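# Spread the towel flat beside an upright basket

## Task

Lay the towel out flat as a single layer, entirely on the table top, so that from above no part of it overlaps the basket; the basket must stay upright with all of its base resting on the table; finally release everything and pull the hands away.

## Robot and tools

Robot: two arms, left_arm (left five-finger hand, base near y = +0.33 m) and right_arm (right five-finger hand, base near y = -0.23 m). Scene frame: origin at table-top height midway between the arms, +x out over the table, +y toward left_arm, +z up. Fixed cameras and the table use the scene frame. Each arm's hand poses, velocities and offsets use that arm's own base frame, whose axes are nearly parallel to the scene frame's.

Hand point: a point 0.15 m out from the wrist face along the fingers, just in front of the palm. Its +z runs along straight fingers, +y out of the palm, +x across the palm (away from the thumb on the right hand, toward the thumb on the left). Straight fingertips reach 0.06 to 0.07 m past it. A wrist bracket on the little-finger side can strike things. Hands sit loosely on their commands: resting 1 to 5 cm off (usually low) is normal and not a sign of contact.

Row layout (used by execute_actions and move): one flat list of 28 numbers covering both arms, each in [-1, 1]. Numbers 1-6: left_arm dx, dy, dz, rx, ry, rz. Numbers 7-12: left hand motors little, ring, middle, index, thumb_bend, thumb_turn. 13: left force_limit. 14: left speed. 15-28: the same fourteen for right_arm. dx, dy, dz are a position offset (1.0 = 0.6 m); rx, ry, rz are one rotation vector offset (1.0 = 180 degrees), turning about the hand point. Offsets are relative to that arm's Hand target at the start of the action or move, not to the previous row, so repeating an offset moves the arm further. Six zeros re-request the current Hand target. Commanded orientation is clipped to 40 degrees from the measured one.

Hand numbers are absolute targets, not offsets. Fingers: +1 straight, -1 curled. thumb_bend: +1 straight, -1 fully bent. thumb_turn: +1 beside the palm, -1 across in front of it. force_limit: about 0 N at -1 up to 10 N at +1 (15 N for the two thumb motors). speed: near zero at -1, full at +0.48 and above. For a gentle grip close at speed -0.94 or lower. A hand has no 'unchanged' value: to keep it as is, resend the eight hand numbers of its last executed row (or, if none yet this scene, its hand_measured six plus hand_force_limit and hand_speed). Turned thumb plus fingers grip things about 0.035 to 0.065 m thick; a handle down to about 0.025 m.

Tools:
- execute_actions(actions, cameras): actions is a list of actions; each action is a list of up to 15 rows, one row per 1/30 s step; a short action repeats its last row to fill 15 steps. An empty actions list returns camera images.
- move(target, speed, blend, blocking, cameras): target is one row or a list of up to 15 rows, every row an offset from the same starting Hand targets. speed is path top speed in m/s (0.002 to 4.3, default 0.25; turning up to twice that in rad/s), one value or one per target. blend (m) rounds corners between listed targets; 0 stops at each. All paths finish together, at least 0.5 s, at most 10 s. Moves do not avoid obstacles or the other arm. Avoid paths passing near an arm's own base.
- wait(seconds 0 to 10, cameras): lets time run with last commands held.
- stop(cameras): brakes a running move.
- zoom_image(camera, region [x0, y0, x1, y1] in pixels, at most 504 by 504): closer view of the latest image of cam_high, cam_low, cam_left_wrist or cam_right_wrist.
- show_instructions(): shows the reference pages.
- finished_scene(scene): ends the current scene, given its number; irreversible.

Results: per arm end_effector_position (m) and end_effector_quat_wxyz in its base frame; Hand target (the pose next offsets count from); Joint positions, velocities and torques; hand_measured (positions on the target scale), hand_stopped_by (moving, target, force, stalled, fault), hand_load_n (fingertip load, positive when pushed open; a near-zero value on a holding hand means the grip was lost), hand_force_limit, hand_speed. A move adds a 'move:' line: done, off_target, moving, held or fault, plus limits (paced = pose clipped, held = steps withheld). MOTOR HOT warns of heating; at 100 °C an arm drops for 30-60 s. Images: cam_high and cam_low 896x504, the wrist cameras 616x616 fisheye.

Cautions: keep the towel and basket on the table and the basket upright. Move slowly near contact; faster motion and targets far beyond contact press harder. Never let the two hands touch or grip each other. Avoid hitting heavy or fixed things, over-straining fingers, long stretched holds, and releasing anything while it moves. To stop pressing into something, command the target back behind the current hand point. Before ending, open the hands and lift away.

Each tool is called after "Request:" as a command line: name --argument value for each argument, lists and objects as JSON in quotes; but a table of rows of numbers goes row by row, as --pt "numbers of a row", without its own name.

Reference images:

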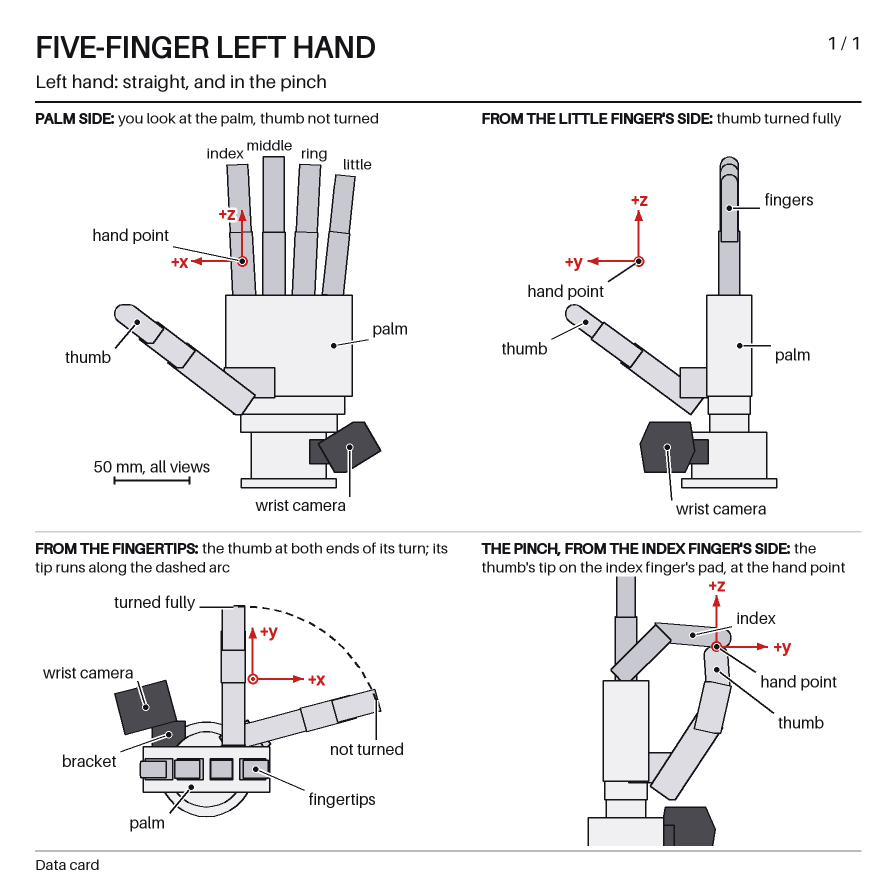

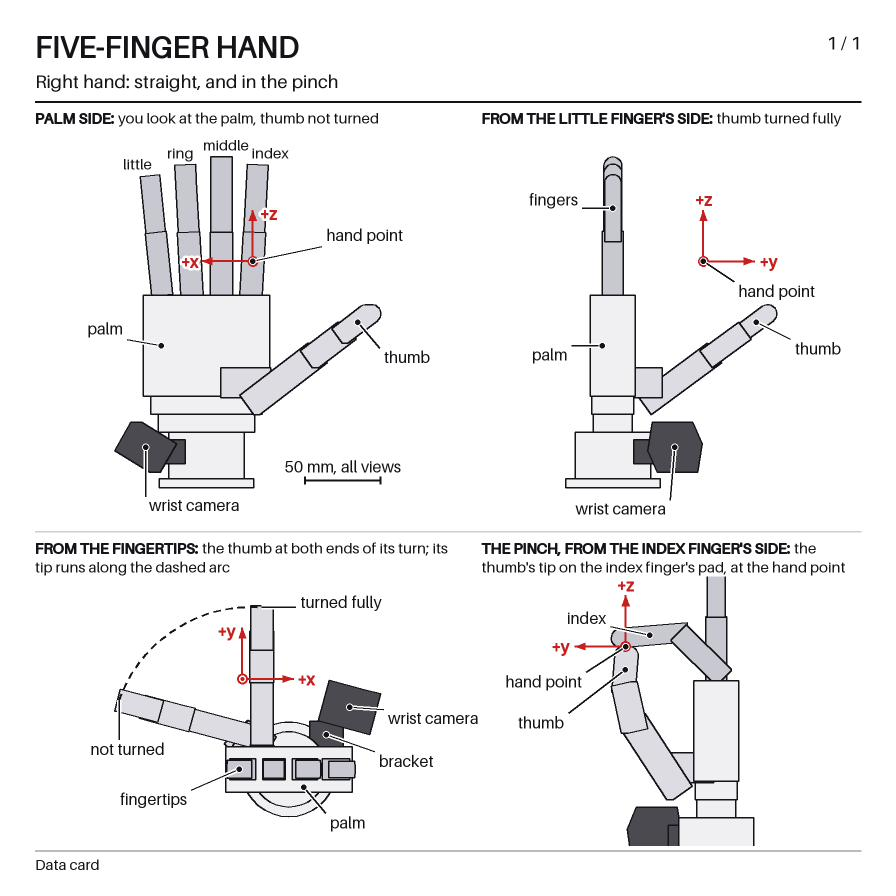

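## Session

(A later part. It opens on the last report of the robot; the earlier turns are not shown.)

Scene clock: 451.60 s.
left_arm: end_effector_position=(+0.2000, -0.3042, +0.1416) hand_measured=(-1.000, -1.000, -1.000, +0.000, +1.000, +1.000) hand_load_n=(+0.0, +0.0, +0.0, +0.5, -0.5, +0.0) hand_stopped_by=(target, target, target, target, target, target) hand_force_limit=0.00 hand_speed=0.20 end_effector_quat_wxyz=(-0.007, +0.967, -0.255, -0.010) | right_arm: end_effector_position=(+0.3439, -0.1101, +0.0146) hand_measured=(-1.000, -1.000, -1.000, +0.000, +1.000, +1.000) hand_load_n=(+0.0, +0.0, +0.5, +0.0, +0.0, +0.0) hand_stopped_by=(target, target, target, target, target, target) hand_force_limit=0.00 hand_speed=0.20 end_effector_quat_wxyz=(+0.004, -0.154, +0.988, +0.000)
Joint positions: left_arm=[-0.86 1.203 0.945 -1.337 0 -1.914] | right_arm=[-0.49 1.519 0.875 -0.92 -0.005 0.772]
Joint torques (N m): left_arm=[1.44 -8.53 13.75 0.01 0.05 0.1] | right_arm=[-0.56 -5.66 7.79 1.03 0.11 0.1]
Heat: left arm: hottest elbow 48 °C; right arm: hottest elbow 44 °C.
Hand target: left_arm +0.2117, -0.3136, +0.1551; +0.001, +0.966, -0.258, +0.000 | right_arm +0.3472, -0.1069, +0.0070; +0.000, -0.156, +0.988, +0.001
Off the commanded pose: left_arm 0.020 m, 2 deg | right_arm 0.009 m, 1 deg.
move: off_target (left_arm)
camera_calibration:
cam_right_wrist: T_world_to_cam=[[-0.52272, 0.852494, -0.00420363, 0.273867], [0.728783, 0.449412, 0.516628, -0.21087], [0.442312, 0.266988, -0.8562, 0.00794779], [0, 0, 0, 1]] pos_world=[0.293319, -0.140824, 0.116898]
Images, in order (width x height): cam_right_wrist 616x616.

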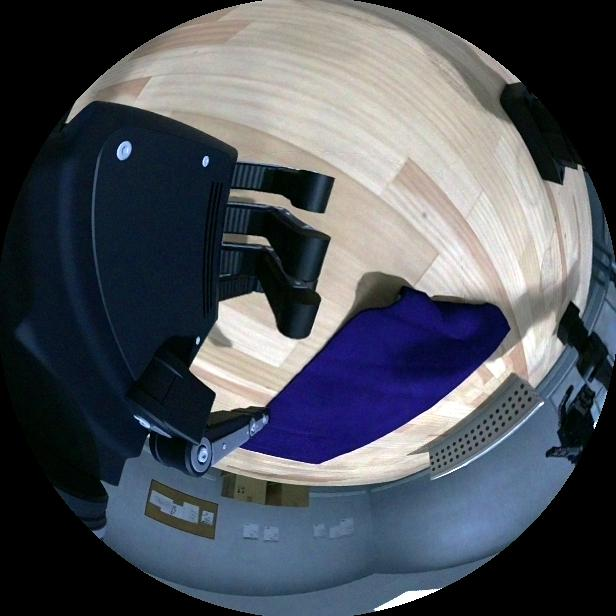

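Request:
move --pt "0 0 0 0 0 0 -1 -1 -1 0 1 1 0 0.2 -0.009 0.03 0.012 0 0 0 -1 -1 -1 0 1 1 0 0.2" --pt "0 0 0 0 0 0 -1 -1 -1 0 1 1 0 0.2 -0.052 0.155 0.012 0 0 0 -1 -1 -1 0 1 1 0 0.2" --cameras '["cam_right_wrist","cam_high"]' --speed 0.1 --blend 0.008

Request:
zoom_image --camera "cam_right_wrist" --region '[280, 190, 440, 330]'

Request:
zoom_image --camera "cam_high" --region '[500, 195, 580, 305]'

Scene clock: 455.10 s.
left_arm: end_effector_position=(+0.2000, -0.3042, +0.1416) hand_measured=(-1.000, -1.000, -1.000, +0.000, +1.000, +1.000) hand_load_n=(+0.0, +0.0, +0.0, +0.0, +0.0, +0.0) hand_stopped_by=(target, target, target, target, target, target) hand_force_limit=0.00 hand_speed=0.20 end_effector_quat_wxyz=(-0.007, +0.967, -0.255, -0.010) | right_arm: end_effector_position=(+0.3144, -0.0172, +0.0121) hand_measured=(-1.000, -1.000, -1.000, +0.000, +1.000, +1.000) hand_load_n=(+0.0, +0.0, +0.0, +0.0, +0.0, +0.0) hand_stopped_by=(target, target, target, target, target, target) hand_force_limit=0.00 hand_speed=0.20 end_effector_quat_wxyz=(-0.005, -0.154, +0.988, +0.005)
Joint positions: left_arm=[-0.86 1.203 0.945 -1.337 0 -1.914] | right_arm=[-0.271 1.382 0.719 -0.92 -0.004 0.991]
Joint torques (N m): left_arm=[1.49 -8.41 13.75 0.1 0.06 0.11] | right_arm=[-0.5 -6.12 7.58 0.61 0.1 0.16]
Heat: left arm: hottest elbow 48 °C; right arm: hottest elbow 44 °C.
Hand target: left_arm +0.2117, -0.3136, +0.1551; +0.001, +0.966, -0.258, +0.000 | right_arm +0.3159, -0.0140, +0.0142; +0.000, -0.156, +0.988, +0.001
Off the commanded pose: left_arm 0.020 m, 2 deg | right_arm 0.004 m, 1 deg.
move: off_target (left_arm)
camera_calibration:
cam_right_wrist: T_world_to_cam=[[-0.523302, 0.852083, 0.0104839, 0.179252], [0.738247, 0.447177, 0.504999, -0.232675], [0.425612, 0.272007, -0.863056, -0.000596939], [0, 0, 0, 1]] pos_world=[0.265829, -0.0485276, 0.115106]
Images, in order (width x height): cam_high 896x504, cam_right_wrist 616x616.

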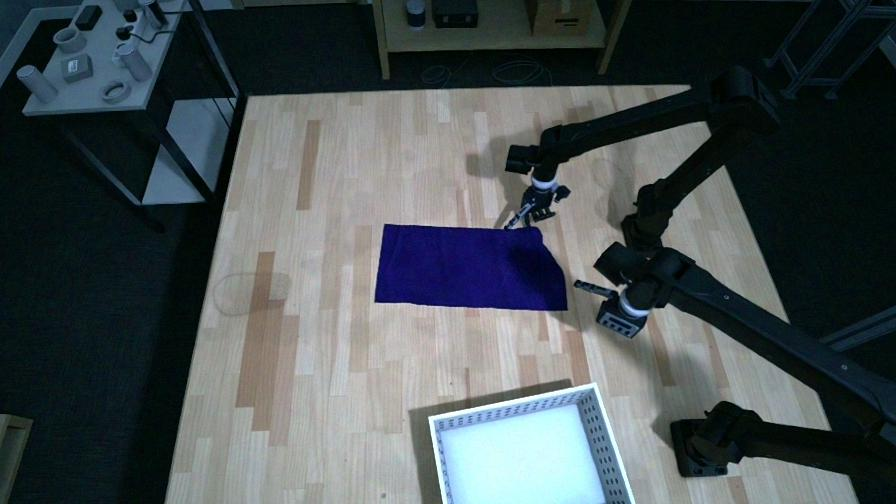

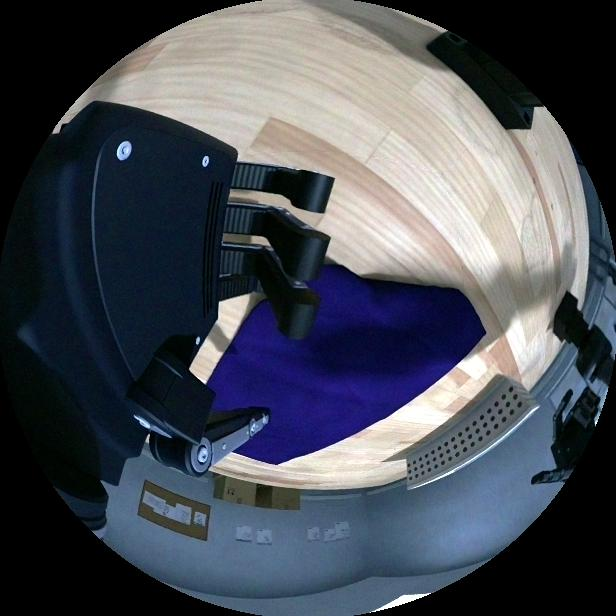

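Scaled by 3.150 from the camera's 616x616 image, which has a finer 880x880 frame.

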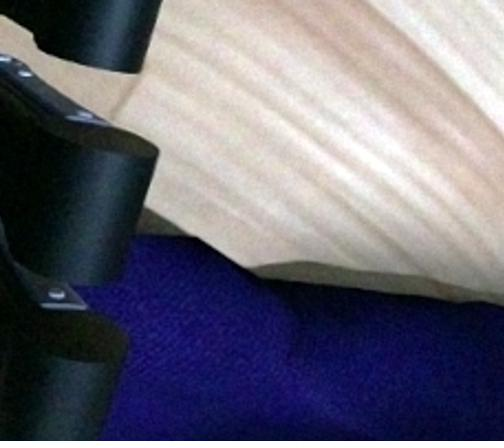

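Scaled by 4.582 from the camera's 896x504 image, which has a finer 1280x720 frame.

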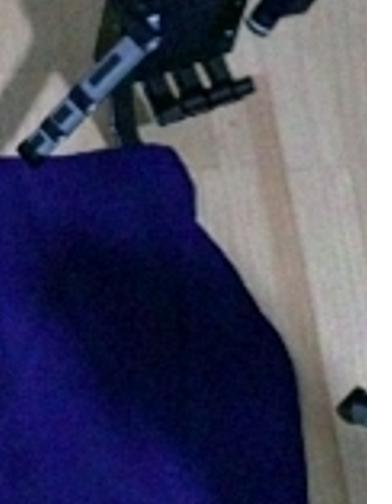

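Request:
move --target '[0,0,0,0,0,0,-1,-1,-1,0,1,1,0,0.2,-0.137,-0.06,0.005,0,0,0,-1,-1,-1,0,1,1,0,0.2]' --cameras '["cam_right_wrist","cam_high","cam_left_wrist"]' --speed 0.08

Request:
zoom_image --camera "cam_right_wrist" --region '[240, 290, 400, 430]'

Request:
zoom_image --camera "cam_high" --region '[500, 195, 600, 315]'

Request:
zoom_image --camera "cam_left_wrist" --region '[220, 330, 310, 410]'

Scene clock: 457.67 s.
left_arm: end_effector_position=(+0.2000, -0.3042, +0.1416) hand_measured=(-1.000, -1.000, -1.000, +0.000, +1.000, +1.000) hand_load_n=(+0.0, +0.0, +0.0, +0.0, +0.0, +0.0) hand_stopped_by=(target, target, target, target, target, target) hand_force_limit=0.00 hand_speed=0.20 end_effector_quat_wxyz=(-0.007, +0.967, -0.255, -0.010) | right_arm: end_effector_position=(+0.2385, -0.0481, +0.0153) hand_measured=(-1.000, -1.000, -1.000, +0.000, +1.000, +1.000) hand_load_n=(+0.0, +0.0, +0.0, +0.0, +0.0, +0.0) hand_stopped_by=(target, target, target, target, target, target) hand_force_limit=0.00 hand_speed=0.20 end_effector_quat_wxyz=(+0.002, -0.159, +0.987, +0.000)
Joint positions: left_arm=[-0.86 1.203 0.945 -1.337 0 -1.914] | right_arm=[-0.467 1.193 0.566 -0.94 -0.003 0.785]
Joint torques (N m): left_arm=[1.2 -8.18 13.81 -0.01 0.04 0.11] | right_arm=[-2.37 -4.42 7.79 -0.23 0.09 0.01]
Heat: left arm: hottest elbow 48 °C; right arm: hottest elbow 44 °C.
Hand target: left_arm +0.2117, -0.3136, +0.1551; +0.001, +0.966, -0.258, +0.000 | right_arm +0.2337, -0.0499, +0.0172; +0.000, -0.156, +0.988, +0.001
Off the commanded pose: left_arm 0.020 m, 2 deg | right_arm 0.005 m, 0 deg.
move: off_target (left_arm)
camera_calibration:
cam_left_wrist: T_world_to_cam=[[0.728195, 0.684826, 0.0272973, 0.0606467], [0.573138, -0.630307, 0.523666, -0.383111], [0.375826, -0.365686, -0.851486, 0.048985], [0, 0, 0, 1]] pos_world=[0.157003, -0.265097, 0.240677]
cam_right_wrist: T_world_to_cam=[[-0.531148, 0.847271, -0.00370809, 0.167647], [0.725686, 0.457178, 0.514167, -0.161032], [0.437334, 0.270408, -0.857682, 0.0399688], [0, 0, 0, 1]] pos_world=[0.188424, -0.0792296, 0.1177]
Images, in order (width x height): cam_high 896x504, cam_left_wrist 616x616, cam_right_wrist 616x616.

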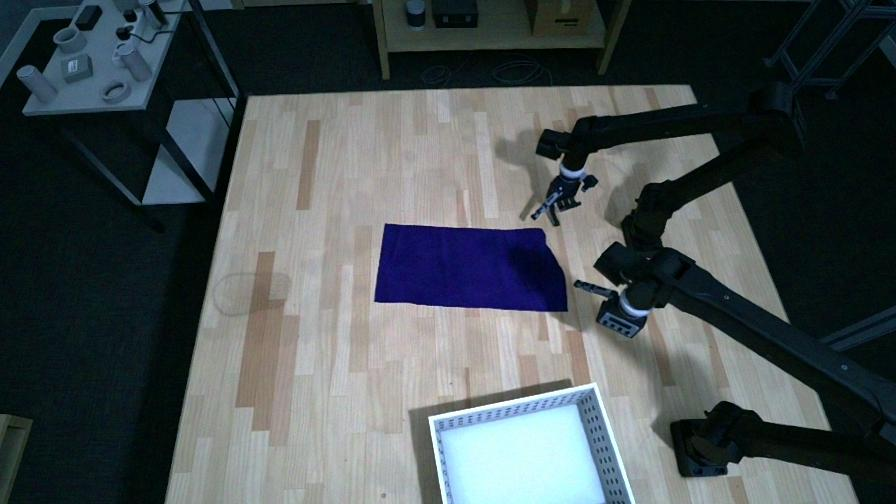

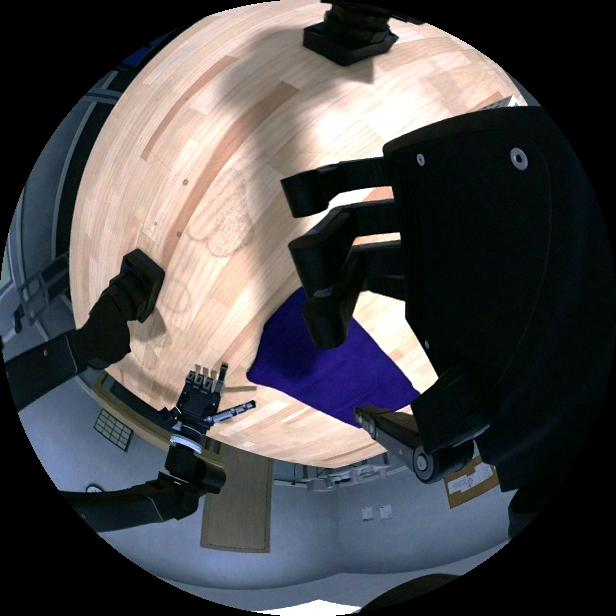

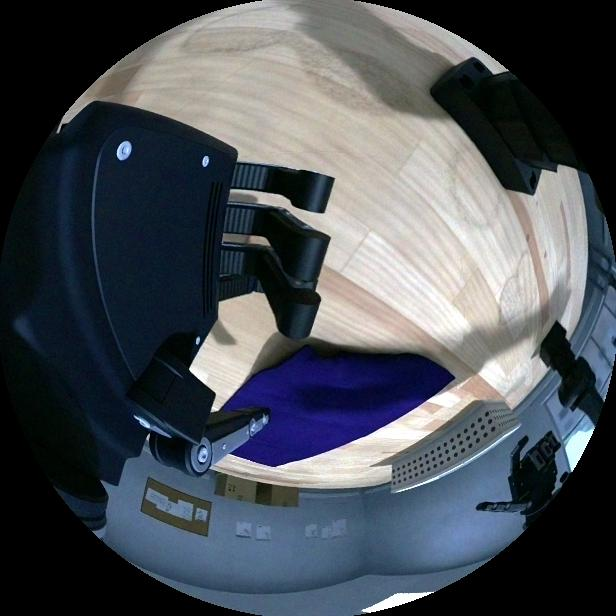

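Scaled by 3.150 from the camera's 616x616 image, which has a finer 880x880 frame.

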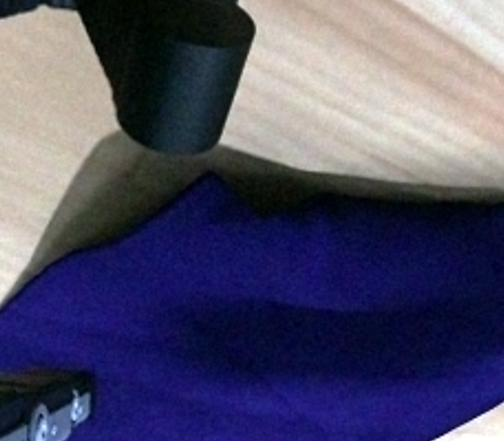

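Scaled by 4.200 from the camera's 896x504 image, which has a finer 1280x720 frame.

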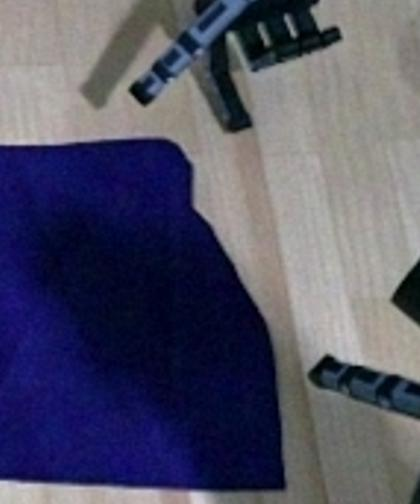

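Scaled by 5.600 from the camera's 616x616 image, which has a finer 880x880 frame.

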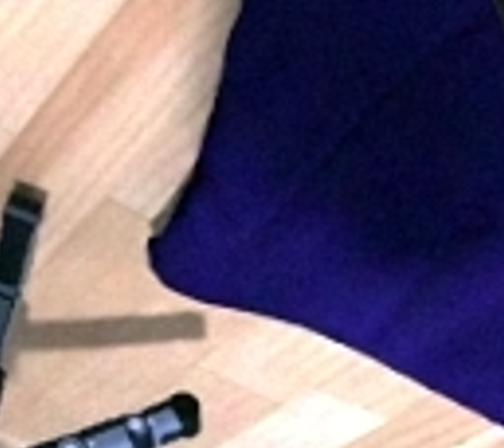

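Request:
move --pt "0 0 0 0 0 0 -1 -1 -1 0 1 1 0 0.2 0.0 -0.08 0.083 0 0 0 -1 -1 -1 0 1 1 0 0.2" --pt "0 0 0 0 0 0 -1 -1 -1 0 1 1 0 0.2 0.189 -0.09 0.07 0 0 0 -1 -1 -1 0 1 1 0 0.2" --pt "0 0 0 0 0 0 -1 -1 -1 0 1 1 0 0.2 0.185 -0.07 -0.015 0 0 0 -1 -1 -1 0 1 1 0 0.2" --cameras '["cam_right_wrist"]' --speed 0.25 --blend 0.025

Request:
zoom_image --camera "cam_right_wrist" --region '[290, 220, 450, 360]'

Scene clock: 463.33 s.
left_arm: end_effector_position=(+0.2000, -0.3042, +0.1416) hand_measured=(-1.000, -1.000, -1.000, +0.000, +1.000, +1.000) hand_load_n=(+0.0, +0.0, +0.0, +0.0, +0.0, +0.0) hand_stopped_by=(target, target, target, target, target, target) hand_force_limit=0.00 hand_speed=0.20 end_effector_quat_wxyz=(-0.007, +0.967, -0.255, -0.010) | right_arm: end_effector_position=(+0.3424, -0.0964, +0.0161) hand_measured=(-1.000, -1.000, -1.000, +0.000, +1.000, +1.000) hand_load_n=(+0.0, +0.0, +0.0, +0.0, +0.0, +0.0) hand_stopped_by=(target, target, target, target, target, target) hand_force_limit=0.00 hand_speed=0.20 end_effector_quat_wxyz=(+0.004, -0.154, +0.988, -0.002)
Joint positions: left_arm=[-0.86 1.203 0.945 -1.337 0 -1.914] | right_arm=[-0.457 1.497 0.854 -0.92 -0.001 0.805]
Joint torques (N m): left_arm=[1.61 -8.29 13.71 -0.01 0.02 0.11] | right_arm=[-0.67 -5.01 7.86 0.92 -0.01 0.13]
Heat: left arm: hottest elbow 48 °C; right arm: hottest elbow 43 °C.
Hand target: left_arm +0.2117, -0.3136, +0.1551; +0.001, +0.966, -0.258, +0.000 | right_arm +0.3448, -0.0920, +0.0082; +0.000, -0.156, +0.988, +0.001
Off the commanded pose: left_arm 0.020 m, 2 deg | right_arm 0.009 m, 1 deg.
move: off_target (left_arm)
camera_calibration:
cam_right_wrist: T_world_to_cam=[[-0.522353, 0.852692, -0.00799021, 0.261348], [0.728806, 0.451287, 0.514958, -0.216507], [0.442706, 0.263167, -0.857178, 0.00562198], [0, 0, 0, 1]] pos_world=[0.291818, -0.126622, 0.118399]
Images, in order (width x height): cam_right_wrist 616x616.

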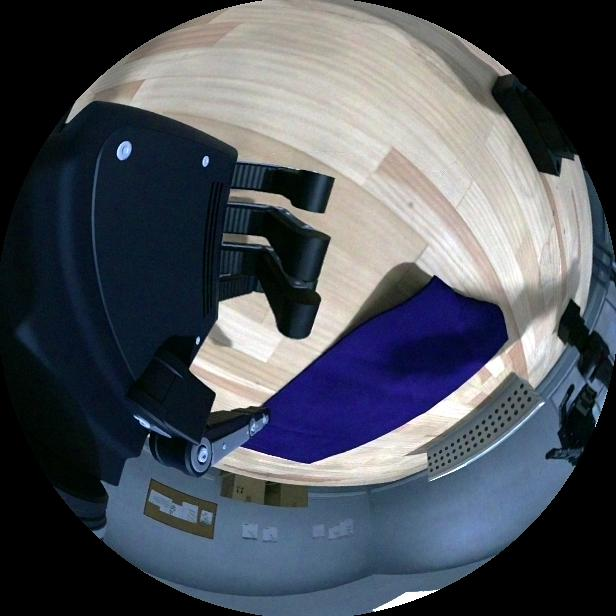

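Scaled by 3.150 from the camera's 616x616 image, which has a finer 880x880 frame.

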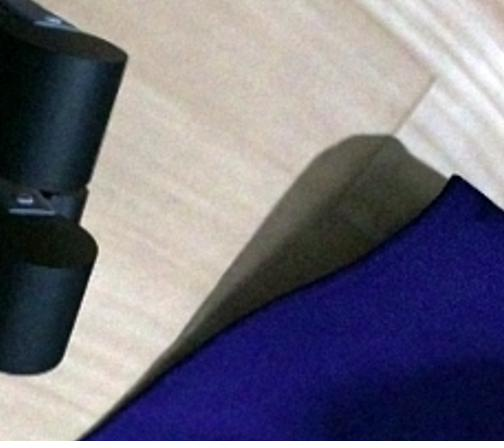

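Request:
move --pt "0 0 0 0 0 0 -1 -1 -1 0 1 1 0 0.2 0.0 0.0 -0.007 0 0 0 -1 -1 -1 0 1 -1 0 0.2" --pt "0 0 0 0 0 0 -1 -1 -1 0 1 1 0 0.2 -0.054 0.143 -0.007 0 0 0 -1 -1 -1 0 1 -1 0 0.2" --cameras '["cam_right_wrist","cam_high","cam_left_wrist"]' --speed 0.1

Request:
zoom_image --camera "cam_right_wrist" --region '[260, 190, 440, 350]'

Request:
zoom_image --camera "cam_high" --region '[500, 195, 600, 315]'

Request:
zoom_image --camera "cam_left_wrist" --region '[200, 320, 320, 420]'

Scene clock: 467.47 s.
left_arm: end_effector_position=(+0.2000, -0.3042, +0.1416) hand_measured=(-1.000, -1.000, -1.000, +0.000, +1.000, +1.000) hand_load_n=(+0.0, +0.0, +0.0, +0.0, +0.0, +0.0) hand_stopped_by=(target, target, target, target, target, target) hand_force_limit=0.00 hand_speed=0.20 end_effector_quat_wxyz=(-0.007, +0.967, -0.255, -0.010) | right_arm: end_effector_position=(+0.3127, -0.0119, +0.0055) hand_measured=(-1.000, -1.000, -1.000, +0.000, +1.000, -1.000) hand_load_n=(+0.0, +0.0, +0.0, -1.5, +0.0, +0.0) hand_stopped_by=(target, target, target, target, target, target) hand_force_limit=0.00 hand_speed=0.20 end_effector_quat_wxyz=(-0.003, -0.154, +0.988, +0.002)
Joint positions: left_arm=[-0.86 1.203 0.945 -1.337 0 -1.914] | right_arm=[-0.254 1.382 0.698 -0.892 -0.001 1.008]
Joint torques (N m): left_arm=[1.38 -8.64 13.74 -0.05 0.03 0.1] | right_arm=[-0.62 -6.01 6.71 0.68 -0.04 0.17]
Heat: left arm: hottest elbow 49 °C; right arm: hottest elbow 43 °C.
Hand target: left_arm +0.2117, -0.3136, +0.1551; +0.001, +0.966, -0.258, +0.000 | right_arm +0.3123, -0.0062, +0.0039; +0.000, -0.156, +0.988, +0.001
Off the commanded pose: left_arm 0.020 m, 2 deg | right_arm 0.006 m, 0 deg.
move: off_target (left_arm)
camera_calibration:
cam_left_wrist: T_world_to_cam=[[0.728195, 0.684826, 0.0272973, 0.0606467], [0.573138, -0.630307, 0.523666, -0.383111], [0.375826, -0.365686, -0.851486, 0.048985], [0, 0, 0, 1]] pos_world=[0.157003, -0.265097, 0.240677]
cam_right_wrist: T_world_to_cam=[[-0.522704, 0.852507, 0.0034051, 0.1738], [0.735471, 0.448918, 0.507499, -0.229651], [0.431118, 0.267776, -0.861646, -0.00876328], [0, 0, 0, 1]] pos_world=[0.263525, -0.0427249, 0.108405]
Images, in order (width x height): cam_high 896x504, cam_left_wrist 616x616, cam_right_wrist 616x616.

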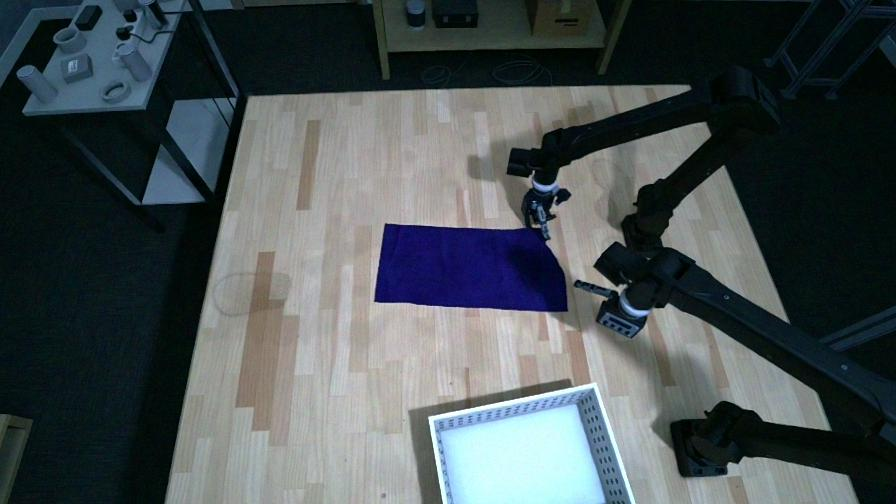

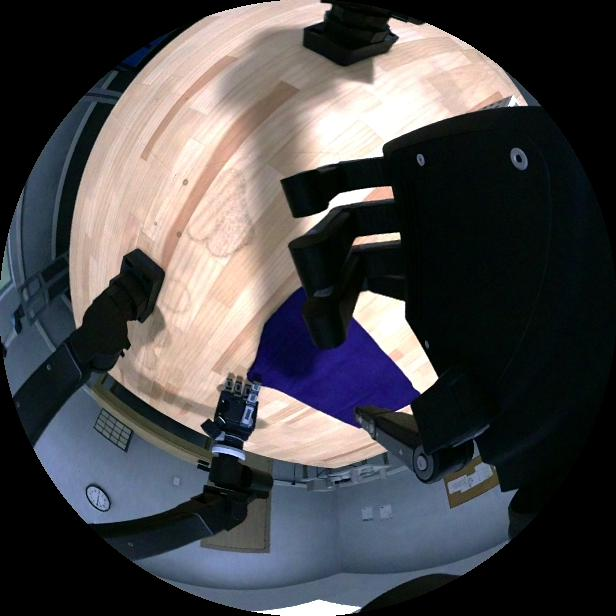

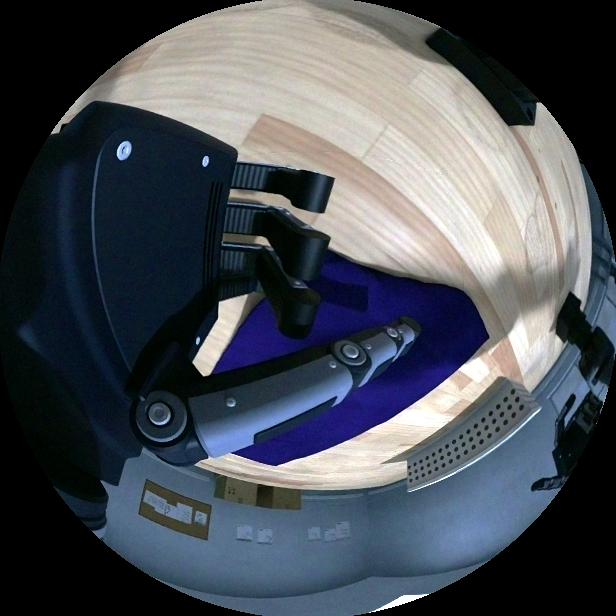

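Scaled by 2.800 from the camera's 616x616 image, which has a finer 880x880 frame.

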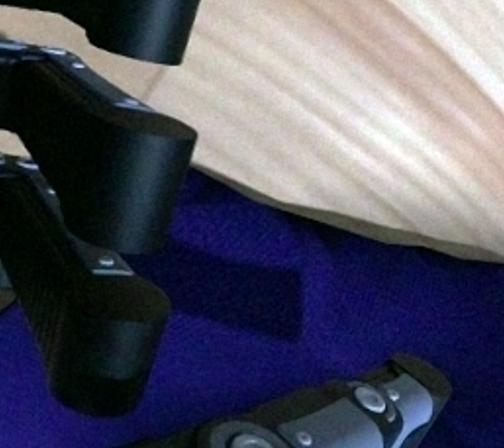

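Scaled by 4.200 from the camera's 896x504 image, which has a finer 1280x720 frame.

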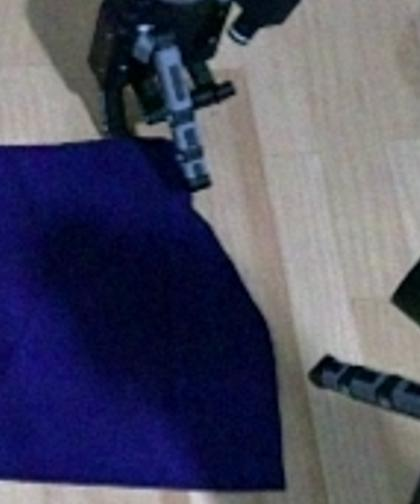

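Scaled by 4.200 from the camera's 616x616 image, which has a finer 880x880 frame.

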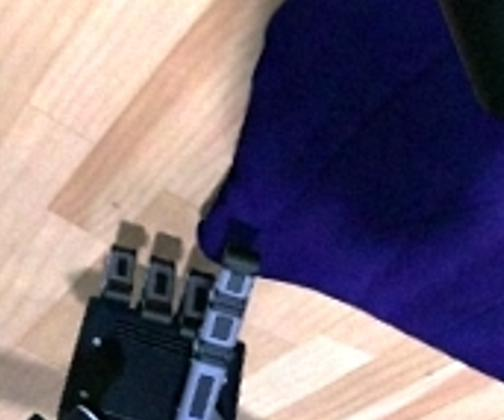

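Request:
move --target '[0,0,0,0,0,0,-1,-1,-1,0,1,1,0,0.2,0.0,0.0,0.0,0,0,0,-1,-1,-1,-0.4,-0.15,-1,-0.3,-0.6]' --cameras '["cam_right_wrist","cam_high"]' --speed 0.1

Request:
zoom_image --camera "cam_right_wrist" --region '[220, 190, 440, 390]'

Request:
zoom_image --camera "cam_high" --region '[500, 195, 600, 315]'

Scene clock: 469.07 s.
left_arm: end_effector_position=(+0.2000, -0.3042, +0.1416) hand_measured=(-1.000, -1.000, -1.000, +0.000, +1.000, +1.000) hand_load_n=(+0.0, +0.0, +0.0, +0.0, -0.5, +0.0) hand_stopped_by=(target, target, target, target, target, target) hand_force_limit=0.00 hand_speed=0.20 end_effector_quat_wxyz=(-0.007, +0.967, -0.255, -0.010) | right_arm: end_effector_position=(+0.3095, -0.0099, +0.0036) hand_measured=(-1.000, -1.000, -1.000, -0.400, +0.474, -1.000) hand_load_n=(+0.0, +0.0, -1.0, +0.0, +5.0, +1.5) hand_stopped_by=(target, target, target, target, force, target) hand_force_limit=-0.30 hand_speed=-0.60 end_effector_quat_wxyz=(-0.006, -0.153, +0.988, +0.003)
Joint positions: left_arm=[-0.86 1.203 0.945 -1.337 0 -1.914] | right_arm=[-0.25 1.382 0.69 -0.892 -0.001 1.012]
Joint torques (N m): left_arm=[1.55 -8.29 13.81 -0.02 0.04 0.11] | right_arm=[0.38 -4.48 7.32 0.91 0 0.18]
Heat: left arm: hottest elbow 49 °C; right arm: hottest elbow 43 °C.
Hand target: left_arm +0.2117, -0.3136, +0.1551; +0.001, +0.966, -0.258, +0.000 | right_arm +0.3123, -0.0062, +0.0040; +0.000, -0.156, +0.988, +0.001
Off the commanded pose: left_arm 0.020 m, 2 deg | right_arm 0.005 m, 1 deg.
move: off_target (left_arm)
camera_calibration:
cam_right_wrist: T_world_to_cam=[[-0.522048, 0.852876, 0.008281, 0.170152], [0.739141, 0.447543, 0.503364, -0.228305], [0.425601, 0.268901, -0.864035, -0.00787413], [0, 0, 0, 1]] pos_world=[0.260928, -0.0408253, 0.106708]
Images, in order (width x height): cam_high 896x504, cam_right_wrist 616x616.

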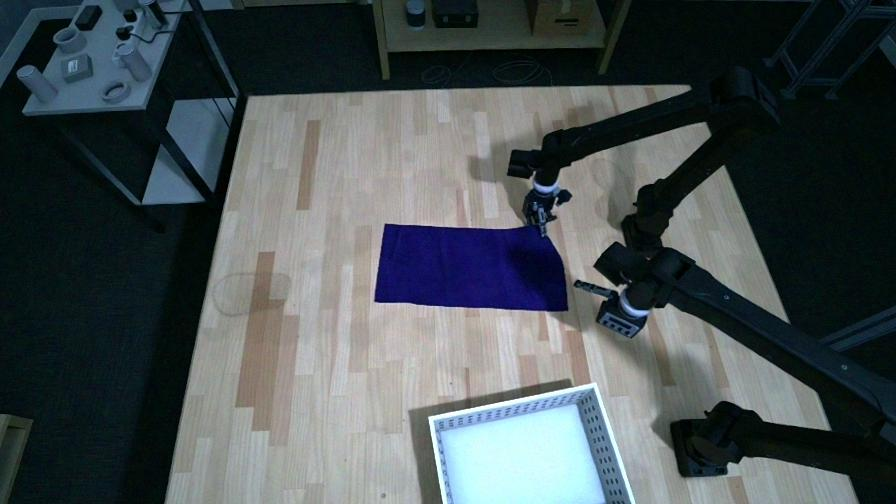

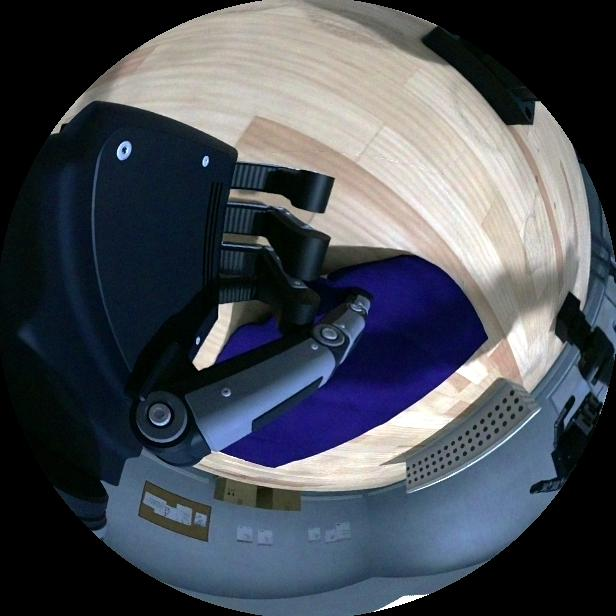

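Scaled by 2.291 from the camera's 616x616 image, which has a finer 880x880 frame.

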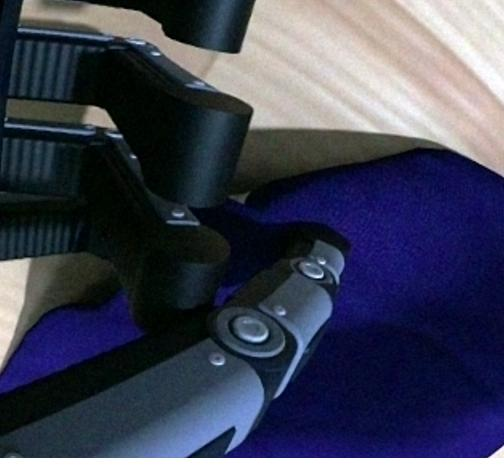

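Scaled by 4.200 from the camera's 896x504 image, which has a finer 1280x720 frame.

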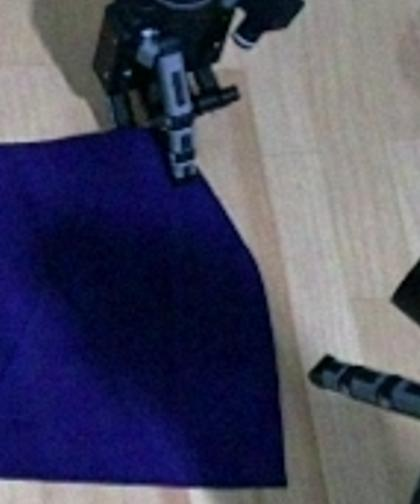

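Request:
move --target '[0,0,0,0,0,0,-1,-1,-1,0,1,1,0,0.2,-0.02,-0.01,0.1,0,0,0,-1,-1,-1,-0.4,-0.15,-1,-0.3,-0.6]' --cameras '["cam_right_wrist","cam_high","cam_low","cam_left_wrist"]' --speed 0.1

Request:
zoom_image --camera "cam_low" --region '[200, 180, 460, 340]'

Request:
zoom_image --camera "cam_left_wrist" --region '[180, 300, 330, 430]'

Scene clock: 470.80 s.
left_arm: end_effector_position=(+0.2000, -0.3042, +0.1416) hand_measured=(-1.000, -1.000, -1.000, +0.000, +1.000, +1.000) hand_load_n=(+0.0, +0.0, +0.0, +0.0, +0.0, +0.0) hand_stopped_by=(target, target, target, target, target, target) hand_force_limit=0.00 hand_speed=0.20 end_effector_quat_wxyz=(-0.007, +0.967, -0.255, -0.010) | right_arm: end_effector_position=(+0.2866, -0.0044, +0.0489) hand_measured=(-1.000, -1.000, -1.000, -0.400, +0.474, -1.000) hand_load_n=(+0.0, +0.0, -0.5, +0.5, +5.0, +1.5) hand_stopped_by=(target, target, target, target, force, target) hand_force_limit=-0.30 hand_speed=-0.60 end_effector_quat_wxyz=(-0.016, -0.159, +0.987, +0.007)
Joint positions: left_arm=[-0.86 1.203 0.945 -1.337 0 -1.914] | right_arm=[-0.252 1.247 0.713 -1.071 -0.001 1]
Joint torques (N m): left_arm=[1.26 -8.64 13.76 -0.02 0.04 0.11] | right_arm=[-2.78 -4.54 11.55 -0.25 0 -0.02]
Heat: left arm: hottest elbow 49 °C; right arm: hottest elbow 43 °C.
Hand target: left_arm +0.2117, -0.3136, +0.1551; +0.001, +0.966, -0.258, +0.000 | right_arm +0.3004, -0.0122, +0.0640; +0.000, -0.156, +0.988, +0.001
Off the commanded pose: left_arm 0.020 m, 2 deg | right_arm 0.022 m, 2 deg.
move: off_target (left_arm, right_arm)
camera_calibration:
cam_left_wrist: T_world_to_cam=[[0.728195, 0.684826, 0.0272973, 0.0606467], [0.573138, -0.630307, 0.523666, -0.383111], [0.375826, -0.365686, -0.851486, 0.048985], [0, 0, 0, 1]] pos_world=[0.157003, -0.265097, 0.240677]
cam_right_wrist: T_world_to_cam=[[-0.530776, 0.847176, 0.0238933, 0.154889], [0.744622, 0.452689, 0.490521, -0.237581], [0.404741, 0.278148, -0.871102, 0.0458955], [0, 0, 0, 1]] pos_world=[0.240544, -0.0364341, 0.152817]

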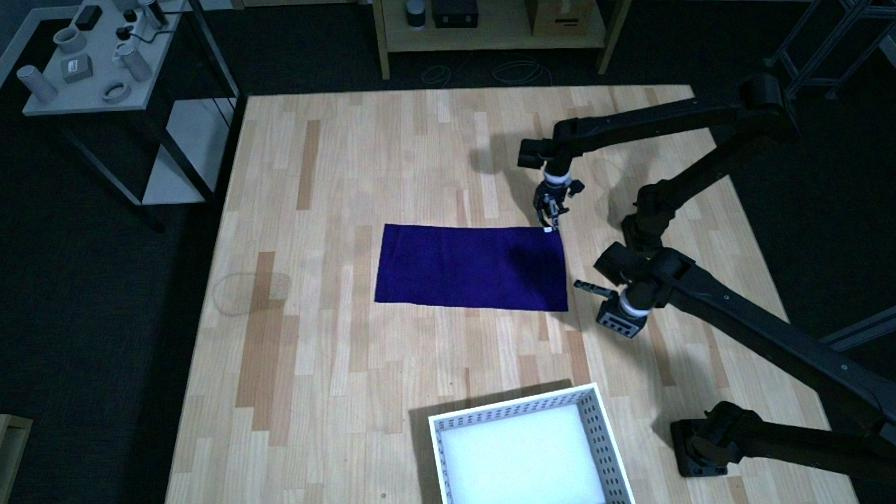

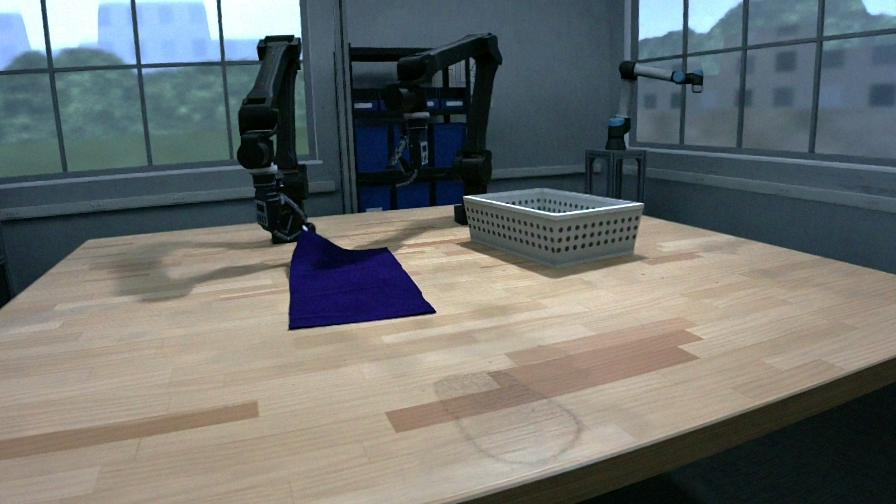

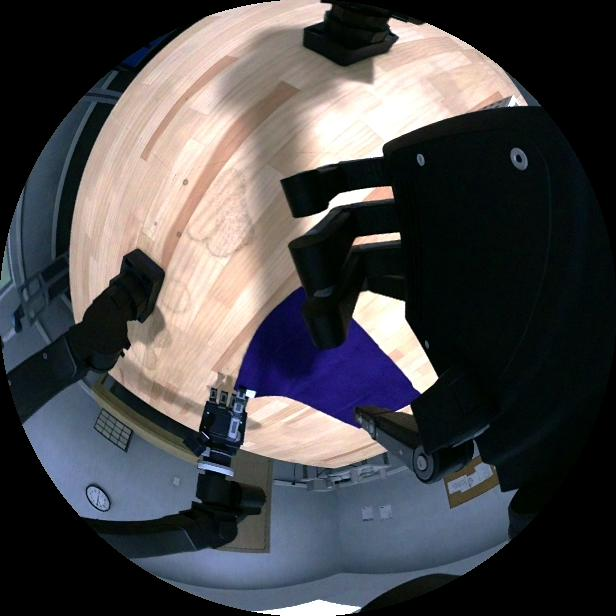

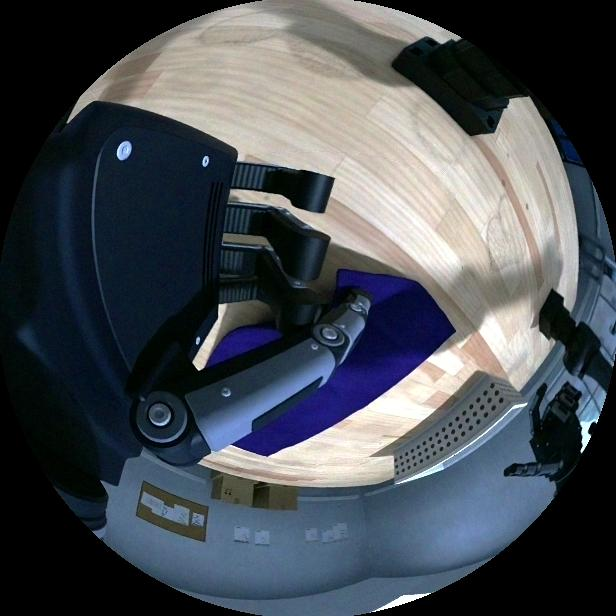

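Scaled by 1.938 from the camera's 896x504 image, which has a finer 1280x720 frame.

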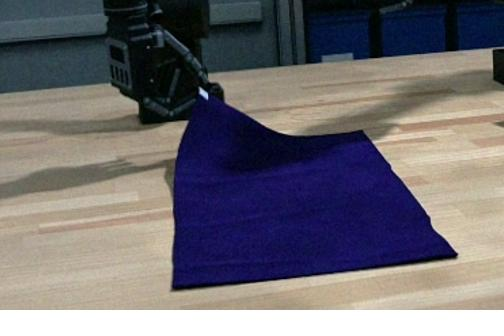

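Scaled by 3.360 from the camera's 616x616 image, which has a finer 880x880 frame.

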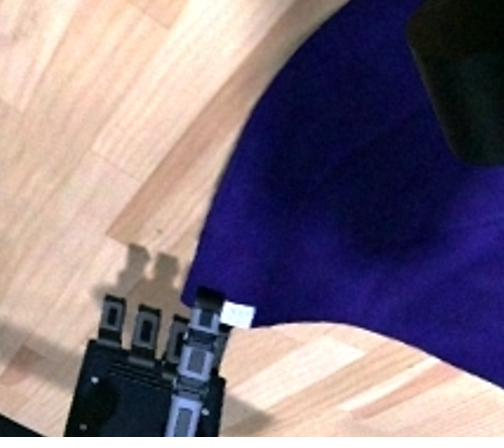

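Request:
move --pt "0 0 0 0 0 0 -1 -1 -1 0 1 1 0 0.2 -0.1 -0.02 -0.02 0 0 0 -1 -1 -1 -0.4 -0.15 -1 -0.3 -0.6" --pt "0 0 0 0 0 0 -1 -1 -1 0 1 1 0 0.2 -0.128 -0.029 -0.1 0 0 0 -1 -1 -1 -0.4 -0.15 -1 -0.3 -0.6" --cameras '["cam_right_wrist","cam_high","cam_low","cam_left_wrist"]' --speed 0.1 --blend 0.02

Request:
zoom_image --camera "cam_high" --region '[360, 190, 610, 330]'

Request:
zoom_image --camera "cam_left_wrist" --region '[180, 300, 330, 430]'

Scene clock: 474.23 s.
left_arm: end_effector_position=(+0.2000, -0.3042, +0.1416) hand_measured=(-1.000, -1.000, -1.000, +0.000, +1.000, +1.000) hand_load_n=(+0.0, +0.0, +0.0, +0.0, +0.0, +0.0) hand_stopped_by=(target, target, target, target, target, target) hand_force_limit=0.00 hand_speed=0.20 end_effector_quat_wxyz=(-0.007, +0.967, -0.255, -0.010) | right_arm: end_effector_position=(+0.2238, -0.0264, +0.0080) hand_measured=(-1.000, -1.000, -1.000, -0.400, +0.474, -1.000) hand_load_n=(+0.0, +0.0, -0.5, +0.0, +5.0, +1.5) hand_stopped_by=(target, target, target, target, force, target) hand_force_limit=-0.30 hand_speed=-0.60 end_effector_quat_wxyz=(+0.001, -0.159, +0.987, +0.000)
Joint positions: left_arm=[-0.86 1.203 0.945 -1.337 0 -1.914] | right_arm=[-0.411 1.138 0.503 -0.933 -0.001 0.842]
Joint torques (N m): left_arm=[1.38 -8.41 13.79 -0.03 0.05 0.1] | right_arm=[-2.61 -1.55 7.76 1.18 0.03 0.03]
Heat: left arm: hottest elbow 49 °C; right arm: hottest elbow 43 °C.
Hand target: left_arm +0.2117, -0.3136, +0.1551; +0.001, +0.966, -0.258, +0.000 | right_arm +0.2237, -0.0296, +0.0041; +0.000, -0.156, +0.988, +0.001
Off the commanded pose: left_arm 0.020 m, 2 deg | right_arm 0.005 m, 0 deg.
move: off_target (left_arm)
camera_calibration:
cam_left_wrist: T_world_to_cam=[[0.728195, 0.684826, 0.0272973, 0.0606467], [0.573138, -0.630307, 0.523666, -0.383111], [0.375826, -0.365686, -0.851486, 0.048985], [0, 0, 0, 1]] pos_world=[0.157003, -0.265097, 0.240677]
cam_right_wrist: T_world_to_cam=[[-0.5308, 0.847491, -0.00337517, 0.141331], [0.726792, 0.457245, 0.512542, -0.156903], [0.435918, 0.269604, -0.858655, 0.0344777], [0, 0, 0, 1]] pos_world=[0.174025, -0.057329, 0.110501]

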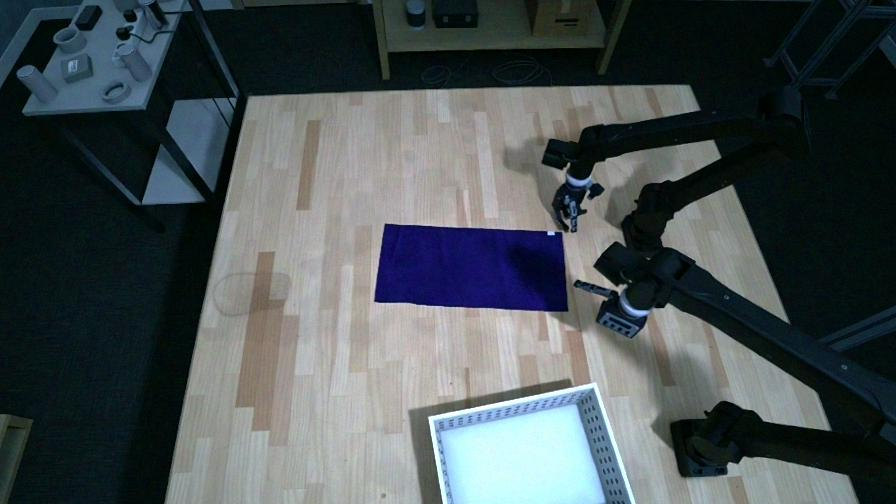

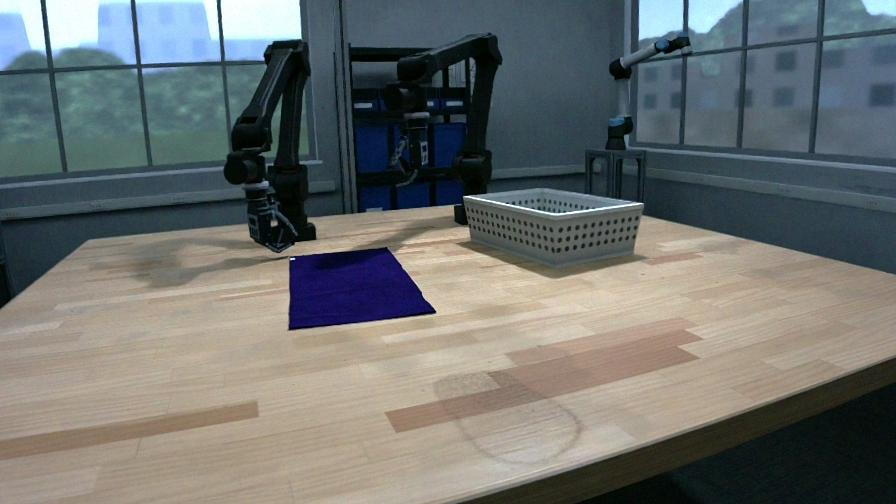

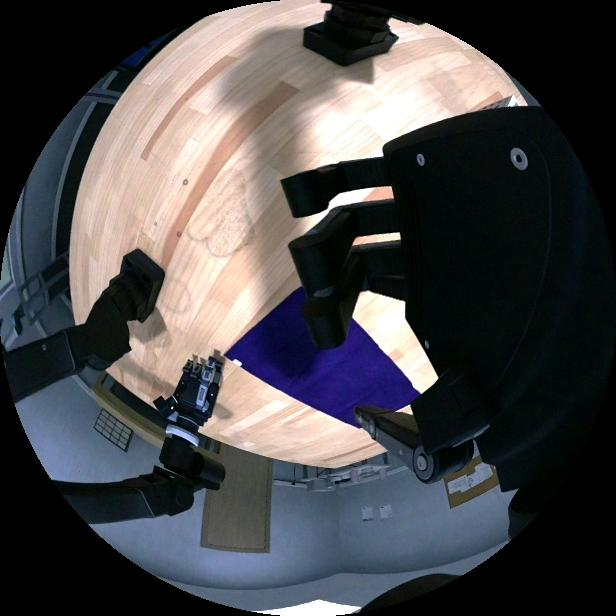

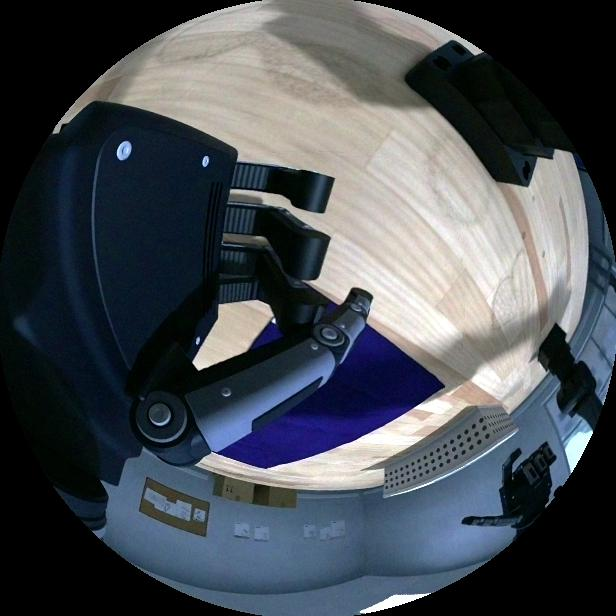

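Scaled by 2.016 from the camera's 896x504 image, which has a finer 1280x720 frame.

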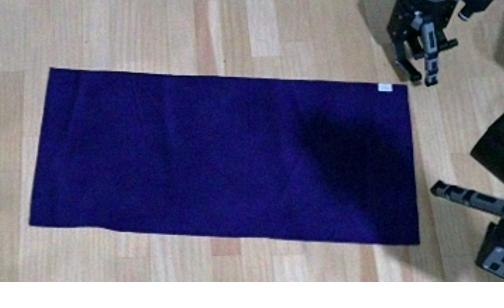

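Scaled by 3.360 from the camera's 616x616 image, which has a finer 880x880 frame.

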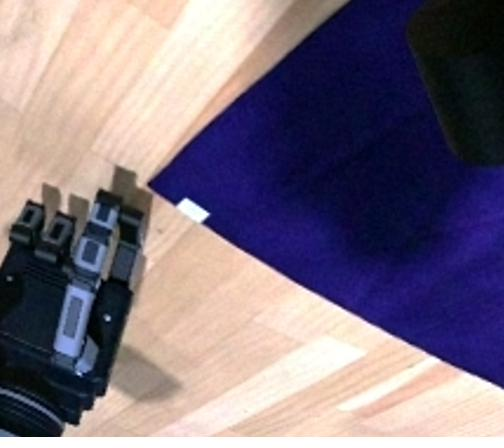

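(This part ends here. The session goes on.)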